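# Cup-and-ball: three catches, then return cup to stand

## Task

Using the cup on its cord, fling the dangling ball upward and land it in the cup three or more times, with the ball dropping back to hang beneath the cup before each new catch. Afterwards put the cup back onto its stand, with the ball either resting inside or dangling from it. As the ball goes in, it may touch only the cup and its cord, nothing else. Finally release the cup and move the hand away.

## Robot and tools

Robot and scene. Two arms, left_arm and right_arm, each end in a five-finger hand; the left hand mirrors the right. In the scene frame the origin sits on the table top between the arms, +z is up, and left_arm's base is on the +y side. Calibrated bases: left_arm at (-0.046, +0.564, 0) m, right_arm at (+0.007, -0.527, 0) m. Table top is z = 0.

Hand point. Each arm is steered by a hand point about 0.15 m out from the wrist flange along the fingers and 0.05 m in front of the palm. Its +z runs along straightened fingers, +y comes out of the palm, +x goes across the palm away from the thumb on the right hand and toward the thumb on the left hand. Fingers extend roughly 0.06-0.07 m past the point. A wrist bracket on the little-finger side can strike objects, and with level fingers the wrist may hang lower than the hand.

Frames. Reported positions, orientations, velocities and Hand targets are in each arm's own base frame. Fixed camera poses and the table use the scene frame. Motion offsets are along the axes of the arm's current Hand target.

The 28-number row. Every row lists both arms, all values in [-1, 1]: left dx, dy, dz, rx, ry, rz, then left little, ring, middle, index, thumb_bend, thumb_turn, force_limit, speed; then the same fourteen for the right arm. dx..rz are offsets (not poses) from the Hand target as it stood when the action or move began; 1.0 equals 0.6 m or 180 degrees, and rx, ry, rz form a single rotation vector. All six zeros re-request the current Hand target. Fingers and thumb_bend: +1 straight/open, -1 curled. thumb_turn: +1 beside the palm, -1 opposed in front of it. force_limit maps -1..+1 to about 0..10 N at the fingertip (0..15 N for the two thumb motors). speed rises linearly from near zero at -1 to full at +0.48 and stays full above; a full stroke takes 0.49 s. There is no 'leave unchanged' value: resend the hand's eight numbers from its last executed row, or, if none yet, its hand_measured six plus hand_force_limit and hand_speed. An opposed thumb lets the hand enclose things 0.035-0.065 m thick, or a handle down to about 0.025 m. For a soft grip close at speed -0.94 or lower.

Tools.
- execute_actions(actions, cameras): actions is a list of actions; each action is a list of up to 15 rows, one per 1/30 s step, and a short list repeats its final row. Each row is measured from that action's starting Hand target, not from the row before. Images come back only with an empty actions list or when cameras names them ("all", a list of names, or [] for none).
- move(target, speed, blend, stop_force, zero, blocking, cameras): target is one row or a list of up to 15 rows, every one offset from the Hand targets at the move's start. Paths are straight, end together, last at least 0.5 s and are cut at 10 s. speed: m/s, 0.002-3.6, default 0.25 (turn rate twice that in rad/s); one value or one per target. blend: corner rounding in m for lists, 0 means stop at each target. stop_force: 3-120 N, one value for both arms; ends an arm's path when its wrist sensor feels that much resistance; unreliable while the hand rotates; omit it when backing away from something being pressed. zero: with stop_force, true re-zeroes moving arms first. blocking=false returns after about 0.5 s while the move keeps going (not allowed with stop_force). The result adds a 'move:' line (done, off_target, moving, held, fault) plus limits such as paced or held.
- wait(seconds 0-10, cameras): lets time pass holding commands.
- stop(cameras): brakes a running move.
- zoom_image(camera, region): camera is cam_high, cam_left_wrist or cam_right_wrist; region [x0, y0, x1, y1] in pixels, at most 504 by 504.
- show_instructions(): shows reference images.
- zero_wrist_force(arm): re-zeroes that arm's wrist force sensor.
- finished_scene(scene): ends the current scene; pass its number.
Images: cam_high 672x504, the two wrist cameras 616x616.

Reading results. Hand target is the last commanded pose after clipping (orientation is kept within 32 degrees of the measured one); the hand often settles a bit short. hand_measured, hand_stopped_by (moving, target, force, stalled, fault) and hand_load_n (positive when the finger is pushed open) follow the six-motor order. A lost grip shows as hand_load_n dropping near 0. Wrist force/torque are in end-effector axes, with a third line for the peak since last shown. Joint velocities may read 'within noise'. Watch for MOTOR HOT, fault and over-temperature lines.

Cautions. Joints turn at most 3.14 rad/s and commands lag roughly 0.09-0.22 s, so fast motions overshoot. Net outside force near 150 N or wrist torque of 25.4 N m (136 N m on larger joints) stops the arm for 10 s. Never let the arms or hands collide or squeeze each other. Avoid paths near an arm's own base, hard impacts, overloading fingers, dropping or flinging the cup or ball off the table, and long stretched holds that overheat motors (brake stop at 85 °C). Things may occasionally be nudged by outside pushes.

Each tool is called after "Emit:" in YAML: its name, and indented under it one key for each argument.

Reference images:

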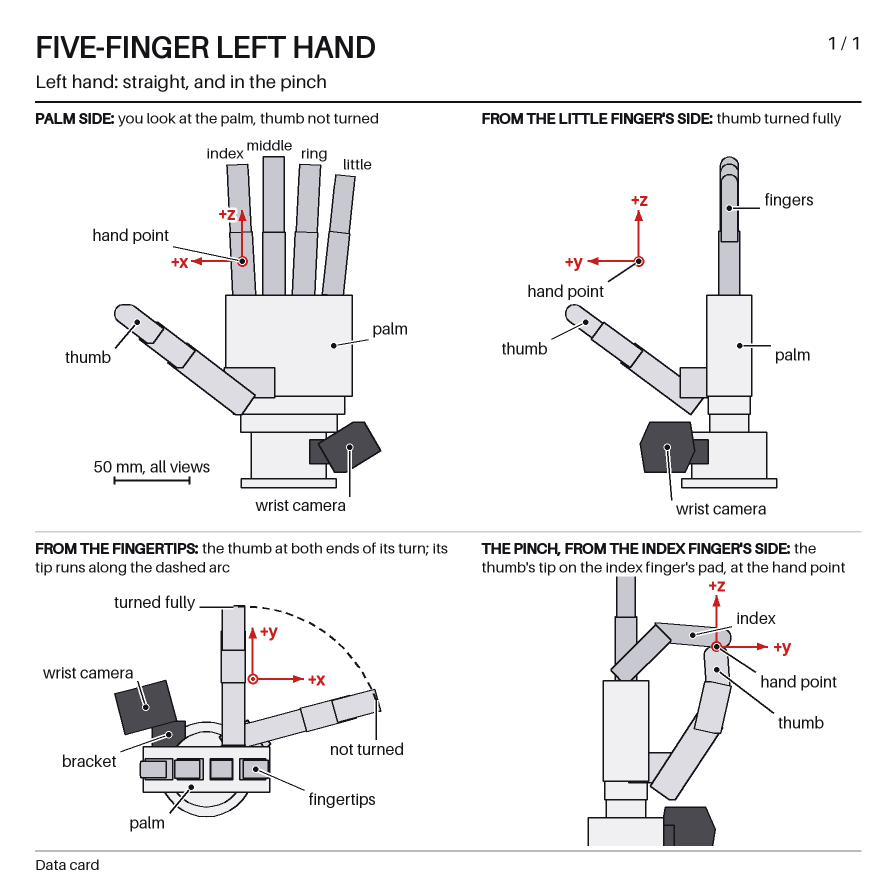

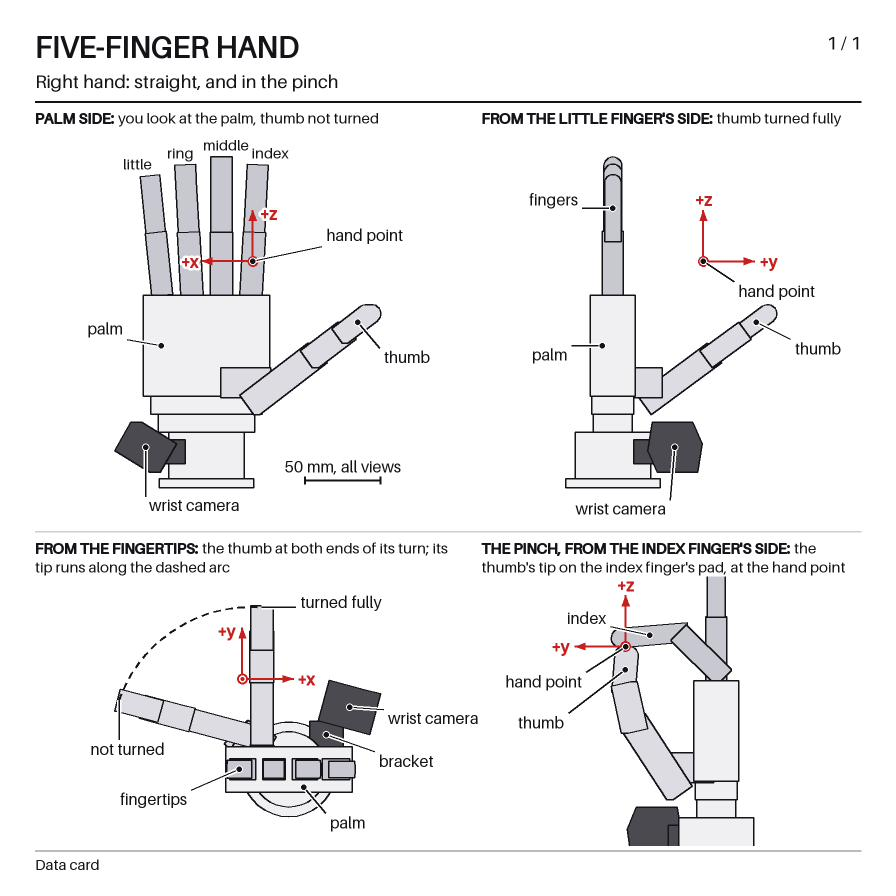

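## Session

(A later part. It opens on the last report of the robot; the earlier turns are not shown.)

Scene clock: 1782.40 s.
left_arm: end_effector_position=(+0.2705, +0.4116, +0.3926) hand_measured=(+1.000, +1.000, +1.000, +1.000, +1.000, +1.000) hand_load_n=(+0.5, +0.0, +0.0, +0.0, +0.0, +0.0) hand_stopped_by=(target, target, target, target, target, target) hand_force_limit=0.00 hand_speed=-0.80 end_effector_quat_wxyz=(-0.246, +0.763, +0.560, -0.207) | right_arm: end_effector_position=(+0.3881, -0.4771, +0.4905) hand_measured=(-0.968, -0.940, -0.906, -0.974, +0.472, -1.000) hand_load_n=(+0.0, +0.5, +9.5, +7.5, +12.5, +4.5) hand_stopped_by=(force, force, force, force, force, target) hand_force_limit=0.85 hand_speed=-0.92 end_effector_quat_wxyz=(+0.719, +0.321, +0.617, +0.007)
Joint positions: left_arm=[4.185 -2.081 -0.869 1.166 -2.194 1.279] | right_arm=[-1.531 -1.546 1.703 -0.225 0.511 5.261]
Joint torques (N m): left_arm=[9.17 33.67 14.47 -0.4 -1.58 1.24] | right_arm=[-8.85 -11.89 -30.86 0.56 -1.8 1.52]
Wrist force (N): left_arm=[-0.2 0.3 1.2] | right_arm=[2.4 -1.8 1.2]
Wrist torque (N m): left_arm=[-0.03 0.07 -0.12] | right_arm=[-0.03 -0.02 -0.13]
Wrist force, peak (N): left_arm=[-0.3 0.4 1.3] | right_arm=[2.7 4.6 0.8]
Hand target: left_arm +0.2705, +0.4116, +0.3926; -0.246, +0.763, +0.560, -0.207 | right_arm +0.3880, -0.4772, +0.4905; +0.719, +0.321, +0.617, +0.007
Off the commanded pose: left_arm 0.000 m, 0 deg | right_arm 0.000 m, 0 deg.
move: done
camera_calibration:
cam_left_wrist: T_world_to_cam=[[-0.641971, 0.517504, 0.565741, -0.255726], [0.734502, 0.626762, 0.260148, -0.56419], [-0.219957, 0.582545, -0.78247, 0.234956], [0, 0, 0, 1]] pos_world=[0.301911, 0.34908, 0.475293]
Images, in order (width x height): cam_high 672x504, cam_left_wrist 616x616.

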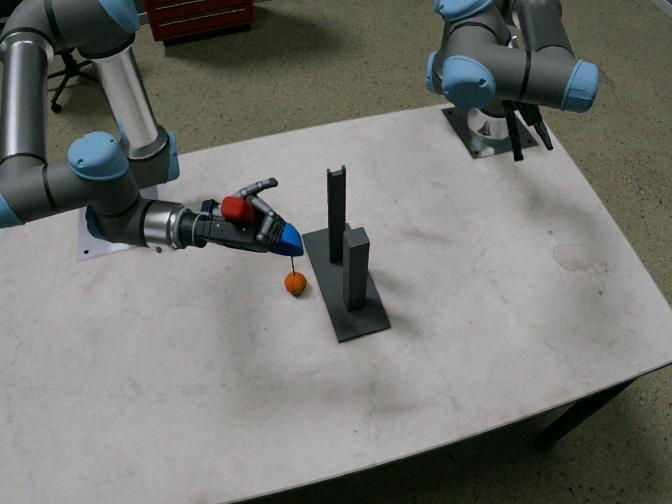

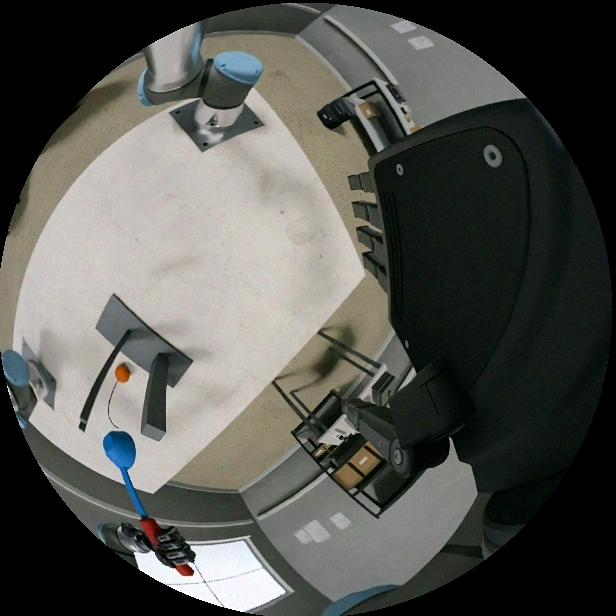

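Emit:
move:
  target: [0,0,0,0,0,0,1,1,1,1,1,1,0,-0.8,0,0,0,0,0,-0.45,-1,-1,-0.99,-1,-1,-1,0.85,-0.92]
  speed: 0.3
  cameras: ["cam_high","cam_left_wrist"]

Emit:
move:
  target:
    - [0,0,0,0,0,0,1,1,1,1,1,1,0,-0.8,-0.0695,0.0543,0.0389,0,0,0,-1,-1,-0.99,-1,-1,-1,0.85,-0.92]
    - [0,0,0,0,0,0,1,1,1,1,1,1,0,-0.8,0.0613,0.2274,0.0315,0,0,0,-1,-1,-0.99,-1,-1,-1,0.85,-0.92]
  speed: [0.25, 0.1]

Emit:
move:
  target:
    - [0,0,0,0,0,0,1,1,1,1,1,1,0,-0.8,-0.0090,-0.0106,-0.4186,0,0,0,-1,-1,-0.99,-1,-1,-1,0.85,-0.92]
    - [0,0,0,0,0,0,1,1,1,1,1,1,0,-0.8,-0.0056,-0.0065,-0.2580,0,0,0,-1,-1,-0.99,-1,-1,-1,0.85,-0.92]
    - [0,0,0,0,0,0,1,1,1,1,1,1,0,-0.8,-0.0251,-0.0323,-0.2569,0,0,0,-1,-1,-0.99,-1,-1,-1,0.85,-0.92]
  speed: [0.065, 0.065, 0.025]

Emit:
wait:
  seconds: 1.5
  cameras: ["cam_high"]

Emit:
zoom_image:
  camera: "cam_high"
  region: [110, 330, 220, 440]

Scene clock: 1791.53 s.
left_arm: end_effector_position=(+0.2705, +0.4116, +0.3926) hand_measured=(+1.000, +1.000, +1.000, +1.000, +1.000, +1.000) hand_load_n=(+0.0, +0.0, +0.0, +0.0, +0.0, +0.5) hand_stopped_by=(target, target, target, target, target, target) hand_force_limit=0.00 hand_speed=-0.80 end_effector_quat_wxyz=(-0.246, +0.763, +0.560, -0.207) | right_arm: end_effector_position=(+0.3881, -0.4772, +0.4906) hand_measured=(-0.968, -0.940, -0.906, -0.974, +0.472, -1.000) hand_load_n=(+4.0, +0.0, +9.5, +8.0, +12.5, +5.0) hand_stopped_by=(force, force, force, force, force, target) hand_force_limit=0.85 hand_speed=-0.92 end_effector_quat_wxyz=(+0.551, -0.156, +0.677, -0.461)
Joint positions: left_arm=[4.185 -2.081 -0.869 1.166 -2.194 1.279] | right_arm=[-1.563 -1.524 1.462 -0.011 0.479 3.852]
Joint torques (N m): left_arm=[9.32 34.25 13.88 -0.44 -1.76 1.23] | right_arm=[-1.34 -13.01 -17.84 -2.95 0.5 -1.58]
Wrist force (N): left_arm=[-0.2 0.2 0.8] | right_arm=[1.9 3.6 0.8]
Wrist torque (N m): left_arm=[-0.04 0.05 -0.11] | right_arm=[0.58 -0.07 0.68]
Wrist force, peak (N): left_arm=[-0.2 0.3 1.3] | right_arm=[2.6 4.4 0.8]
Hand target: left_arm +0.2705, +0.4116, +0.3926; -0.246, +0.763, +0.560, -0.207 | right_arm +0.3880, -0.4772, +0.4905; +0.551, -0.156, +0.677, -0.461
Off the commanded pose: left_arm 0.000 m, 0 deg | right_arm 0.000 m, 0 deg.
move: done
camera_calibration:
cam_left_wrist: T_world_to_cam=[[-0.641971, 0.517504, 0.565741, -0.255726], [0.734502, 0.626762, 0.260148, -0.56419], [-0.219957, 0.582545, -0.78247, 0.234956], [0, 0, 0, 1]] pos_world=[0.301911, 0.34908, 0.475293]
Images, in order (width x height): cam_high 672x504, cam_left_wrist 616x616.

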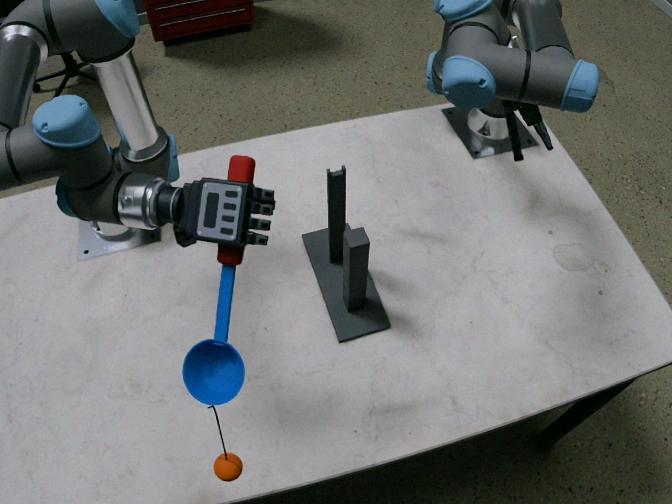

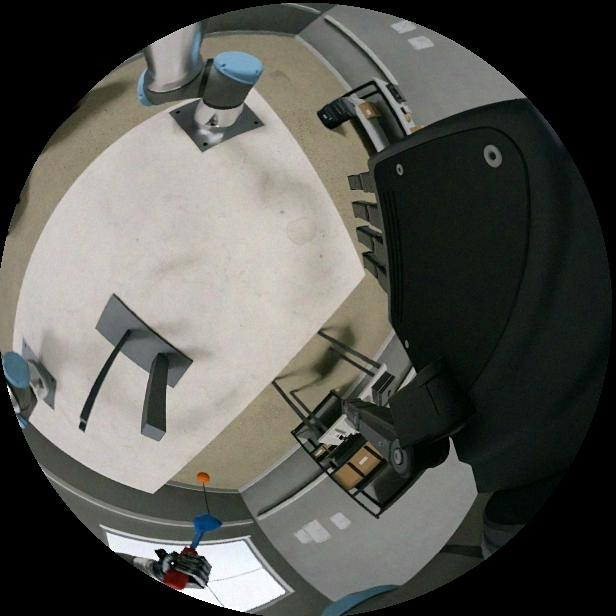

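Scene clock: 1793.87 s.
left_arm: end_effector_position=(+0.2705, +0.4116, +0.3926) hand_measured=(+1.000, +1.000, +1.000, +1.000, +1.000, +1.000) hand_load_n=(+0.0, +0.0, +0.0, +0.0, +0.0, +0.0) hand_stopped_by=(target, target, target, target, target, target) hand_force_limit=0.00 hand_speed=-0.80 end_effector_quat_wxyz=(-0.246, +0.763, +0.560, -0.207) | right_arm: end_effector_position=(+0.4327, -0.4406, +0.3601) hand_measured=(-0.968, -0.940, -0.906, -0.974, +0.472, -1.000) hand_load_n=(+3.0, +0.0, +9.5, +8.0, +12.5, +5.0) hand_stopped_by=(force, force, force, force, force, target) hand_force_limit=0.85 hand_speed=-0.92 end_effector_quat_wxyz=(+0.551, -0.156, +0.678, -0.461)
Joint positions: left_arm=[4.185 -2.081 -0.869 1.166 -2.194 1.279] | right_arm=[-1.448 -1.531 1.805 -0.334 0.594 3.838]
Joint torques (N m): left_arm=[9.05 33.62 14.33 -0.38 -1.8 1.36] | right_arm=[-7.28 -35.61 -25.62 -0.96 -0.64 0.35]
Wrist force (N): left_arm=[-0.1 0.4 1.1] | right_arm=[2.0 4.0 1.0]
Wrist torque (N m): left_arm=[-0.02 0.05 -0.12] | right_arm=[0.55 -0.02 0.53]
Wrist force, peak (N): left_arm=[-0.2 0.3 1.3] | right_arm=[2.5 5.0 0.8]
Hand target: left_arm +0.2705, +0.4116, +0.3926; -0.246, +0.763, +0.560, -0.207 | right_arm +0.4327, -0.4406, +0.3601; +0.551, -0.156, +0.677, -0.461
Off the commanded pose: left_arm 0.000 m, 0 deg | right_arm 0.000 m, 0 deg.
move: done

Scene clock: 1800.90 s.
left_arm: end_effector_position=(+0.2705, +0.4116, +0.3926) hand_measured=(+1.000, +1.000, +1.000, +1.000, +1.000, +1.000) hand_load_n=(+0.0, +0.0, +0.0, +0.0, +0.0, +0.0) hand_stopped_by=(target, target, target, target, target, target) hand_force_limit=0.00 hand_speed=-0.80 end_effector_quat_wxyz=(-0.246, +0.763, +0.560, -0.207) | right_arm: end_effector_position=(+0.2948, -0.3701, +0.3797) hand_measured=(-0.968, -0.940, -0.906, -0.974, +0.472, -1.000) hand_load_n=(+3.5, +0.5, +9.5, +8.0, +12.5, +5.5) hand_stopped_by=(force, force, force, force, force, target) hand_force_limit=0.85 hand_speed=-0.92 end_effector_quat_wxyz=(+0.551, -0.156, +0.677, -0.462)
Joint positions: left_arm=[4.185 -2.081 -0.869 1.166 -2.194 1.279] | right_arm=[-1.871 -1.86 2.042 -0.376 0.173 3.979]
Joint torques (N m): left_arm=[8.98 34.24 14.12 -0.33 -1.69 1.22] | right_arm=[3.72 0.39 -15.75 -2.11 -0.93 -2.35]
Wrist force (N): left_arm=[-0.2 0.1 1.1] | right_arm=[2.4 3.6 0.9]
Wrist torque (N m): left_arm=[-0.05 0.06 -0.11] | right_arm=[0.55 -0.10 0.75]
Wrist force, peak (N): left_arm=[-0.2 0.5 1.3] | right_arm=[2.4 4.4 1.1]
Hand target: left_arm +0.2705, +0.4116, +0.3926; -0.246, +0.763, +0.560, -0.207 | right_arm +0.2948, -0.3701, +0.3796; +0.551, -0.156, +0.677, -0.461
Off the commanded pose: left_arm 0.000 m, 0 deg | right_arm 0.000 m, 0 deg.
move: done

Scene clock: 1802.40 s.
left_arm: end_effector_position=(+0.2705, +0.4116, +0.3926) hand_measured=(+1.000, +1.000, +1.000, +1.000, +1.000, +1.000) hand_load_n=(+0.0, +0.0, +0.0, +0.0, +0.0, -0.5) hand_stopped_by=(target, target, target, target, target, target) hand_force_limit=0.00 hand_speed=-0.80 end_effector_quat_wxyz=(-0.246, +0.763, +0.560, -0.207) | right_arm: end_effector_position=(+0.2948, -0.3701, +0.3795) hand_measured=(-0.968, -0.940, -0.906, -0.974, +0.472, -1.000) hand_load_n=(+3.5, +0.5, +9.5, +7.5, +12.5, +5.5) hand_stopped_by=(force, force, force, force, force, target) hand_force_limit=0.85 hand_speed=-0.92 end_effector_quat_wxyz=(+0.551, -0.156, +0.677, -0.461)
Joint positions: left_arm=[4.185 -2.081 -0.869 1.166 -2.194 1.279] | right_arm=[-1.871 -1.859 2.042 -0.376 0.173 3.979]
Joint torques (N m): left_arm=[9.08 34.11 14.11 -0.39 -1.64 1.19] | right_arm=[7.39 2.51 -16.32 -2.67 2.38 -1.05]
Wrist force (N): left_arm=[-0.2 0.3 1.1] | right_arm=[2.1 3.3 0.7]
Wrist torque (N m): left_arm=[-0.03 0.05 -0.12] | right_arm=[0.54 -0.05 0.72]
Wrist force, peak (N): left_arm=[-0.2 0.4 1.2] | right_arm=[2.5 4.6 0.8]
Hand target: left_arm +0.2705, +0.4116, +0.3926; -0.246, +0.763, +0.560, -0.207 | right_arm +0.2948, -0.3701, +0.3796; +0.551, -0.156, +0.677, -0.461
Off the commanded pose: left_arm 0.000 m, 0 deg | right_arm 0.000 m, 0 deg.
wait: 1.50 s; at rest by 0.17 s
Images, in order (width x height): cam_high 672x504.

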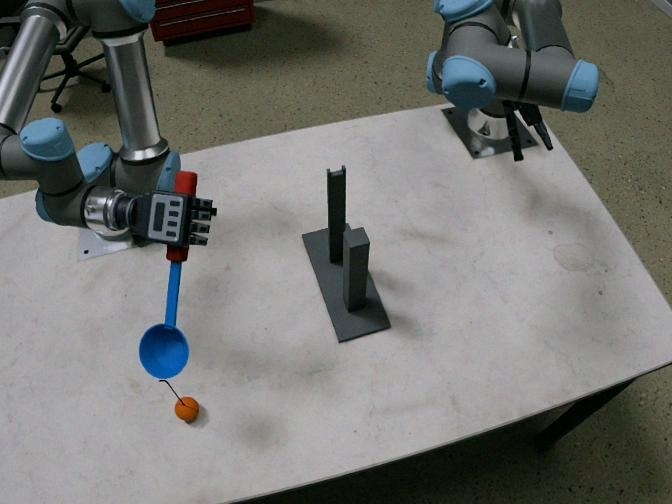

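Scaled by 4.582 from the camera's 672x504 image, which has a finer 960x720 frame.

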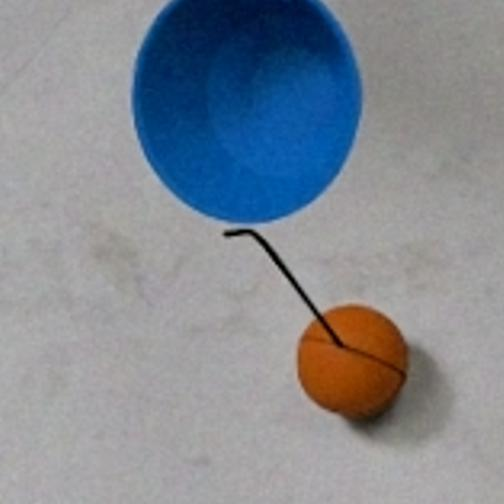

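Emit:
move:
  target:
    - [0,0,0,0,0,0,1,1,1,1,1,1,0,-0.8,-0.0023,0.0013,-0.0096,0,0,0,-1,-1,-0.99,-1,-1,-1,0.85,-0.92]
    - [0,0,0,0,0,0,1,1,1,1,1,1,0,-0.8,-0.0214,-0.0239,-0.0085,0,0,0,-1,-1,-0.99,-1,-1,-1,0.85,-0.92]
    - [0,0,0,0,0,0,1,1,1,1,1,1,0,-0.8,-0.1135,-0.1458,-0.0033,0,0,0,-1,-1,-0.99,-1,-1,-1,0.85,-0.92]
  speed: [0.03, 0.004, 0.12]
  cameras: ["cam_high"]

Emit:
execute_actions:
  actions:
    - [[0,0,0,0,0,0,1,1,1,1,1,1,0,-0.8,0,0,0,0,0,0,-1,-1,-0.99,-1,-1,-1,0.85,-0.92],[0,0,0,0,0,0,1,1,1,1,1,1,0,-0.8,0,0,0,0,0,0,-1,-1,-0.99,-1,-1,-1,0.85,-0.92],[0,0,0,0,0,0,1,1,1,1,1,1,0,-0.8,0.0001,0.0001,0.0035,0,0,0,-1,-1,-0.99,-1,-1,-1,0.85,-0.92],[0,0,0,0,0,0,1,1,1,1,1,1,0,-0.8,0.0002,0.0003,0.0104,0,0,0,-1,-1,-0.99,-1,-1,-1,0.85,-0.92],[0,0,0,0,0,0,1,1,1,1,1,1,0,-0.8,0.0004,0.0005,0.0208,0,0,0,-1,-1,-0.99,-1,-1,-1,0.85,-0.92],[0,0,0,0,0,0,1,1,1,1,1,1,0,-0.8,0.0007,0.0009,0.0347,0,0,0,-1,-1,-0.99,-1,-1,-1,0.85,-0.92],[0,0,0,0,0,0,1,1,1,1,1,1,0,-0.8,0.0010,0.0012,0.0485,0,0,0,-1,-1,-0.99,-1,-1,-1,0.85,-0.92],[0,0,0,0,0,0,1,1,1,1,1,1,0,-0.8,0.0013,0.0016,0.0624,0,0,0,-1,-1,-0.99,-1,-1,-1,0.85,-0.92],[0,0,0,0,0,0,1,1,1,1,1,1,0,-0.8,0.0016,0.0019,0.0763,0,0,0,-1,-1,-0.99,-1,-1,-1,0.85,-0.92],[0,0,0,0,0,0,1,1,1,1,1,1,0,-0.8,0.0019,0.0023,0.0902,0,0,0,-1,-1,-0.99,-1,-1,-1,0.85,-0.92],[0,0,0,0,0,0,1,1,1,1,1,1,0,-0.8,0.0022,0.0026,0.1040,0,0,0,-1,-1,-0.99,-1,-1,-1,0.85,-0.92],[0,0,0,0,0,0,1,1,1,1,1,1,0,-0.8,0.0025,0.0030,0.1179,0,0,0,-1,-1,-0.99,-1,-1,-1,0.85,-0.92],[0,0,0,0,0,0,1,1,1,1,1,1,0,-0.8,0.0028,0.0033,0.1318,0,0,0,-1,-1,-0.99,-1,-1,-1,0.85,-0.92],[0,0,0,0,0,0,1,1,1,1,1,1,0,-0.8,0.0031,0.0037,0.1456,0,0,0,-1,-1,-0.99,-1,-1,-1,0.85,-0.92],[0,0,0,0,0,0,1,1,1,1,1,1,0,-0.8,0.0034,0.0040,0.1595,0,0,0,-1,-1,-0.99,-1,-1,-1,0.85,-0.92]]
    - [[0,0,0,0,0,0,1,1,1,1,1,1,0,-0.8,0.0001,0.0001,0.0049,0,0,0,-1,-1,-0.99,-1,-1,-1,0.85,-0.92],[0,0,0,0,0,0,1,1,1,1,1,1,0,-0.8,0,0,0.0007,0,0,0,-1,-1,-0.99,-1,-1,-1,0.85,-0.92],[0,0,0,0,0,0,1,1,1,1,1,1,0,-0.8,-0.0003,-0.0003,-0.0125,0,0,0,-1,-1,-0.99,-1,-1,-1,0.85,-0.92],[0,0,0,0,0,0,1,1,1,1,1,1,0,-0.8,-0.0007,-0.0009,-0.0347,0,0,0,-1,-1,-0.99,-1,-1,-1,0.85,-0.92],[0,0,0,0,0,0,1,1,1,1,1,1,0,-0.8,-0.0012,-0.0014,-0.0569,0,0,0,-1,-1,-0.99,-1,-1,-1,0.85,-0.92],[0,0,0,0,0,0,1,1,1,1,1,1,0,-0.8,-0.0017,-0.0020,-0.0791,0,0,0,-1,-1,-0.99,-1,-1,-1,0.85,-0.92],[0,0,0,0,0,0,1,1,1,1,1,1,0,-0.8,-0.0022,-0.0026,-0.1012,0,0,0,-1,-1,-0.99,-1,-1,-1,0.85,-0.92],[0,0,0,0,0,0,1,1,1,1,1,1,0,-0.8,-0.0026,-0.0031,-0.1234,0,0,0,-1,-1,-0.99,-1,-1,-1,0.85,-0.92],[0,0,0,0,0,0,1,1,1,1,1,1,0,-0.8,-0.0031,-0.0037,-0.1456,0,0,0,-1,-1,-0.99,-1,-1,-1,0.85,-0.92],[0,0,0,0,0,0,1,1,1,1,1,1,0,-0.8,-0.0036,-0.0042,-0.1678,0,0,0,-1,-1,-0.99,-1,-1,-1,0.85,-0.92],[0,0,0,0,0,0,1,1,1,1,1,1,0,-0.8,-0.0041,-0.0048,-0.1900,0,0,0,-1,-1,-0.99,-1,-1,-1,0.85,-0.92],[0,0,0,0,0,0,1,1,1,1,1,1,0,-0.8,-0.0045,-0.0054,-0.2122,0,0,0,-1,-1,-0.99,-1,-1,-1,0.85,-0.92],[0,0,0,0,0,0,1,1,1,1,1,1,0,-0.8,-0.0050,-0.0059,-0.2344,0,0,0,-1,-1,-0.99,-1,-1,-1,0.85,-0.92],[0,0,0,0,0,0,1,1,1,1,1,1,0,-0.8,-0.0052,-0.0062,-0.2441,0,0,0,-1,-1,-0.99,-1,-1,-1,0.85,-0.92],[0,0,0,0,0,0,1,1,1,1,1,1,0,-0.8,-0.0052,-0.0061,-0.2413,0,0,0,-1,-1,-0.99,-1,-1,-1,0.85,-0.92]]
    - [[0,0,0,0,0,0,1,1,1,1,1,1,0,-0.8,0.0003,0.0004,0.0153,0,0,0,-1,-1,-0.99,-1,-1,-1,0.85,-0.92],[0,0,0,0,0,0,1,1,1,1,1,1,0,-0.8,0.0009,0.0011,0.0430,0,0,0,-1,-1,-0.99,-1,-1,-1,0.85,-0.92],[0,0,0,0,0,0,1,1,1,1,1,1,0,-0.8,0.0015,0.0018,0.0707,0,0,0,-1,-1,-0.99,-1,-1,-1,0.85,-0.92],[0,0,0,0,0,0,1,1,1,1,1,1,0,-0.8,0.0021,0.0025,0.0985,0,0,0,-1,-1,-0.99,-1,-1,-1,0.85,-0.92],[0,0,0,0,0,0,1,1,1,1,1,1,0,-0.8,0.0027,0.0032,0.1262,0,0,0,-1,-1,-0.99,-1,-1,-1,0.85,-0.92],[0,0,0,0,0,0,1,1,1,1,1,1,0,-0.8,0.0033,0.0039,0.1539,0,0,0,-1,-1,-0.99,-1,-1,-1,0.85,-0.92],[0,0,0,0,0,0,1,1,1,1,1,1,0,-0.8,0.0039,0.0046,0.1817,0,0,0,-1,-1,-0.99,-1,-1,-1,0.85,-0.92],[0,0,0,0,0,0,1,1,1,1,1,1,0,-0.8,0.0045,0.0053,0.2094,0,0,0,-1,-1,-0.99,-1,-1,-1,0.85,-0.92],[0,0,0,0,0,0,1,1,1,1,1,1,0,-0.8,0.0051,0.0060,0.2372,0,0,0,-1,-1,-0.99,-1,-1,-1,0.85,-0.92],[0,0,0,0,0,0,1,1,1,1,1,1,0,-0.8,0.0057,0.0067,0.2649,0,0,0,-1,-1,-0.99,-1,-1,-1,0.85,-0.92],[0,0,0,0,0,0,1,1,1,1,1,1,0,-0.8,0.0063,0.0074,0.2926,0,0,0,-1,-1,-0.99,-1,-1,-1,0.85,-0.92],[0,0,0,0,0,0,1,1,1,1,1,1,0,-0.8,0.0069,0.0081,0.3204,0,0,0,-1,-1,-0.99,-1,-1,-1,0.85,-0.92],[0,0,0,0,0,0,1,1,1,1,1,1,0,-0.8,0.0074,0.0088,0.3481,0,0,0,-1,-1,-0.99,-1,-1,-1,0.85,-0.92],[0,0,0,0,0,0,1,1,1,1,1,1,0,-0.8,0.0078,0.0092,0.3634,0,0,0,-1,-1,-0.99,-1,-1,-1,0.85,-0.92],[0,0,0,0,0,0,1,1,1,1,1,1,0,-0.8,0.0078,0.0093,0.3661,0,0,0,-1,-1,-0.99,-1,-1,-1,0.85,-0.92]]
    - [[0,0,0,0,0,0,1,1,1,1,1,1,0,-0.8,-0.0002,-0.0002,-0.0097,0,0,0,-1,-1,-0.99,-1,-1,-1,0.85,-0.92],[0,0,0,0,0,0,1,1,1,1,1,1,0,-0.8,-0.0007,-0.0008,-0.0319,0,0,0,-1,-1,-0.99,-1,-1,-1,0.85,-0.92],[0,0,0,0,0,0,1,1,1,1,1,1,0,-0.8,-0.0010,-0.0012,-0.0485,0,0,0,-1,-1,-0.99,-1,-1,-1,0.85,-0.92],[0,0,0,0,0,0,1,1,1,1,1,1,0,-0.8,-0.0013,-0.0015,-0.0596,0,0,0,-1,-1,-0.99,-1,-1,-1,0.85,-0.92],[0,0,0,0,0,0,1,1,1,1,1,1,0,-0.8,0.0030,-0.0049,-0.0652,0,0,0,-1,-1,-0.99,-1,-1,-1,0.85,-0.92],[0,0,0,0,0,0,1,1,1,1,1,1,0,-0.8,0.0119,-0.0116,-0.0652,0,0,0,-1,-1,-0.99,-1,-1,-1,0.85,-0.92],[0,0,0,0,0,0,1,1,1,1,1,1,0,-0.8,0.0229,-0.0200,-0.0652,0,0,0,-1,-1,-0.99,-1,-1,-1,0.85,-0.92],[0,0,0,0,0,0,1,1,1,1,1,1,0,-0.8,0.0340,-0.0284,-0.0652,0,0,0,-1,-1,-0.99,-1,-1,-1,0.85,-0.92],[0,0,0,0,0,0,1,1,1,1,1,1,0,-0.8,0.0450,-0.0368,-0.0653,0,0,0,-1,-1,-0.99,-1,-1,-1,0.85,-0.92],[0,0,0,0,0,0,1,1,1,1,1,1,0,-0.8,0.0561,-0.0451,-0.0653,0,0,0,-1,-1,-0.99,-1,-1,-1,0.85,-0.92],[0,0,0,0,0,0,1,1,1,1,1,1,0,-0.8,0.0646,-0.0515,-0.0653,0,0,0,-1,-1,-0.99,-1,-1,-1,0.85,-0.92],[0,0,0,0,0,0,1,1,1,1,1,1,0,-0.8,0.0689,-0.0549,-0.0653,0,0,0,-1,-1,-0.99,-1,-1,-1,0.85,-0.92]]
  cameras: ["cam_high","cam_left_wrist"]

Emit:
wait:
  seconds: 0.5
  cameras: ["cam_high"]

Scene clock: 1842.70 s.
left_arm: end_effector_position=(+0.2705, +0.4116, +0.3926) hand_measured=(+1.000, +1.000, +1.000, +1.000, +1.000, +1.000) hand_load_n=(+0.0, +0.0, +0.0, +0.0, +0.0, +0.0) hand_stopped_by=(target, target, target, target, target, target) hand_force_limit=0.00 hand_speed=-0.80 end_effector_quat_wxyz=(-0.246, +0.763, +0.560, -0.207) | right_arm: end_effector_position=(+0.2905, -0.3661, +0.4902) hand_measured=(-0.968, -0.940, -0.906, -0.974, +0.472, -1.000) hand_load_n=(+3.5, +0.5, +9.5, +8.0, +12.5, +5.0) hand_stopped_by=(force, force, force, force, force, target) hand_force_limit=0.85 hand_speed=-0.92 end_effector_quat_wxyz=(+0.551, -0.156, +0.677, -0.461)
Joint positions: left_arm=[4.185 -2.081 -0.869 1.166 -2.194 1.279] | right_arm=[-1.89 -1.888 1.779 -0.108 0.155 4.002]
Joint torques (N m): left_arm=[8.64 33.93 14.11 -0.37 -1.76 1.27] | right_arm=[8.82 -4.55 -19.02 -2.06 3.1 1.77]
Wrist force (N): left_arm=[-0.1 0.2 1.1] | right_arm=[1.7 3.5 1.2]
Wrist torque (N m): left_arm=[-0.05 0.05 -0.11] | right_arm=[0.55 -0.02 0.71]
Wrist force, peak (N): left_arm=[0.0 0.4 1.4] | right_arm=[3.0 5.3 0.8]
Hand target: left_arm +0.2705, +0.4116, +0.3926; -0.246, +0.763, +0.560, -0.207 | right_arm +0.2905, -0.3661, +0.4903; +0.551, -0.156, +0.677, -0.461
Off the commanded pose: left_arm 0.000 m, 0 deg | right_arm 0.000 m, 0 deg.
move: done
Images, in order (width x height): cam_high 672x504.

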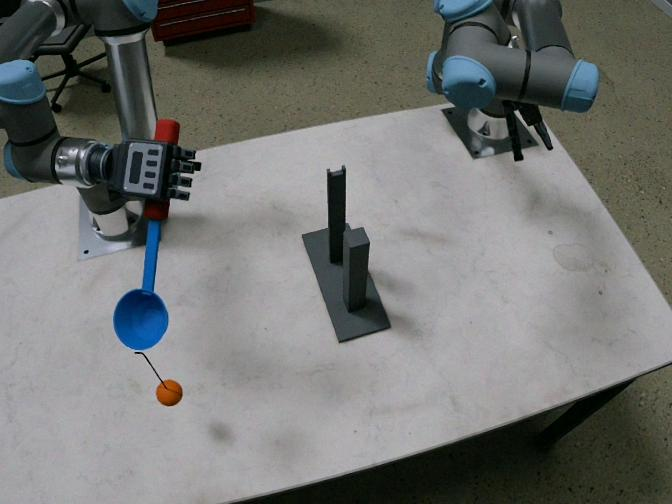

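Scene clock: 1845.00 s.
left_arm: end_effector_position=(+0.2705, +0.4116, +0.3926) hand_measured=(+1.000, +1.000, +1.000, +1.000, +1.000, +1.000) hand_load_n=(+0.0, +0.0, +0.0, +0.0, +0.0, +0.0) hand_stopped_by=(target, target, target, target, target, target) hand_force_limit=0.00 hand_speed=-0.80 end_effector_quat_wxyz=(-0.246, +0.763, +0.560, -0.207) | right_arm: end_effector_position=(+0.3837, -0.4729, +0.4904) hand_measured=(-0.968, -0.940, -0.906, -0.974, +0.472, -1.000) hand_load_n=(+2.5, +1.0, +9.5, +8.5, +13.5, +7.5) hand_stopped_by=(force, force, force, force, force, target) hand_force_limit=0.85 hand_speed=-0.92 end_effector_quat_wxyz=(+0.551, -0.156, +0.677, -0.461)
Joint positions: left_arm=[4.185 -2.081 -0.869 1.166 -2.194 1.279] | right_arm=[-1.573 -1.537 1.477 -0.013 0.469 3.854]
Joint torques (N m): left_arm=[8.98 33.68 14.54 -0.38 -1.7 1.3] | right_arm=[-8.75 -14.71 -31.44 -3.54 0.02 -0.71]
Wrist force (N): left_arm=[-0.2 0.3 1.1] | right_arm=[1.8 8.2 0.2]
Wrist torque (N m): left_arm=[-0.03 0.06 -0.12] | right_arm=[0.86 0.15 1.86]
Wrist force, peak (N): left_arm=[-0.2 0.6 1.2] | right_arm=[2.7 4.0 10.7]
Hand target: left_arm +0.2705, +0.4116, +0.3926; -0.246, +0.763, +0.560, -0.207 | right_arm +0.3836, -0.4730, +0.4904; +0.551, -0.156, +0.677, -0.461
Off the commanded pose: left_arm 0.000 m, 0 deg | right_arm 0.000 m, 0 deg.
Step readings (end_effector_position of left_arm | right_arm):
0: (+0.2705, +0.4116, +0.3926) | (+0.2905, -0.3661, +0.4902)
1: (+0.2705, +0.4116, +0.3926) | (+0.2905, -0.3661, +0.4902)
2: (+0.2705, +0.4116, +0.3926) | (+0.2905, -0.3661, +0.4902)
4: (+0.2705, +0.4116, +0.3926) | (+0.2911, -0.3664, +0.4902)
8: (+0.2705, +0.4116, +0.3926) | (+0.3081, -0.3743, +0.4895)
15: (+0.2705, +0.4116, +0.3926) | (+0.3608, -0.4004, +0.4890)
16: (+0.2705, +0.4116, +0.3926) | (+0.3679, -0.4041, +0.4891)
17: (+0.2705, +0.4116, +0.3926) | (+0.3739, -0.4073, +0.4893)
19: (+0.2705, +0.4116, +0.3926) | (+0.3767, -0.4097, +0.4899)
23: (+0.2705, +0.4116, +0.3926) | (+0.3406, -0.3907, +0.4901)
30: (+0.2705, +0.4116, +0.3926) | (+0.2631, -0.3513, +0.4884)
31: (+0.2705, +0.4116, +0.3926) | (+0.2555, -0.3477, +0.4883)
32: (+0.2705, +0.4116, +0.3926) | (+0.2519, -0.3461, +0.4888)
34: (+0.2705, +0.4116, +0.3926) | (+0.2642, -0.3514, +0.4900)
38: (+0.2705, +0.4116, +0.3926) | (+0.3190, -0.3733, +0.4874)
45: (+0.2705, +0.4116, +0.3926) | (+0.4266, -0.4296, +0.4855)
46: (+0.2705, +0.4116, +0.3926) | (+0.4368, -0.4358, +0.4866)
47: (+0.2705, +0.4116, +0.3926) | (+0.4414, -0.4399, +0.4879)
49: (+0.2705, +0.4116, +0.3926) | (+0.4323, -0.4384, +0.4902)
53: (+0.2705, +0.4116, +0.3926) | (+0.4024, -0.4335, +0.4904)
60: (+0.2705, +0.4116, +0.3926) | (+0.3824, -0.4750, +0.4901)
camera_calibration:
cam_left_wrist: T_world_to_cam=[[-0.641971, 0.517504, 0.565741, -0.255726], [0.734502, 0.626762, 0.260148, -0.56419], [-0.219957, 0.582545, -0.78247, 0.234956], [0, 0, 0, 1]] pos_world=[0.301911, 0.34908, 0.475293]
Images, in order (width x height): cam_high 672x504, cam_left_wrist 616x616.

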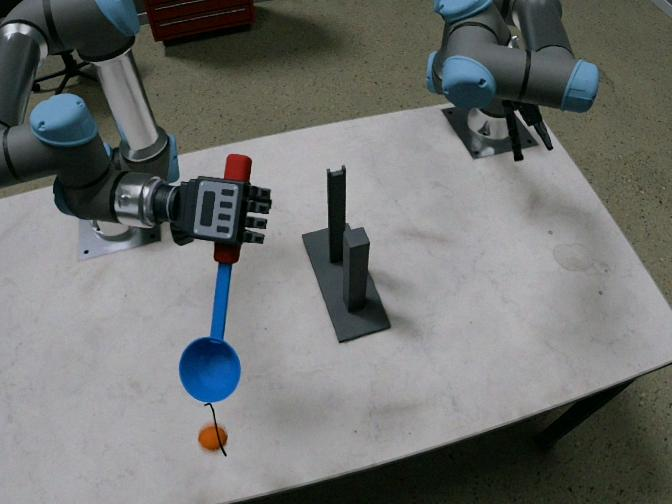

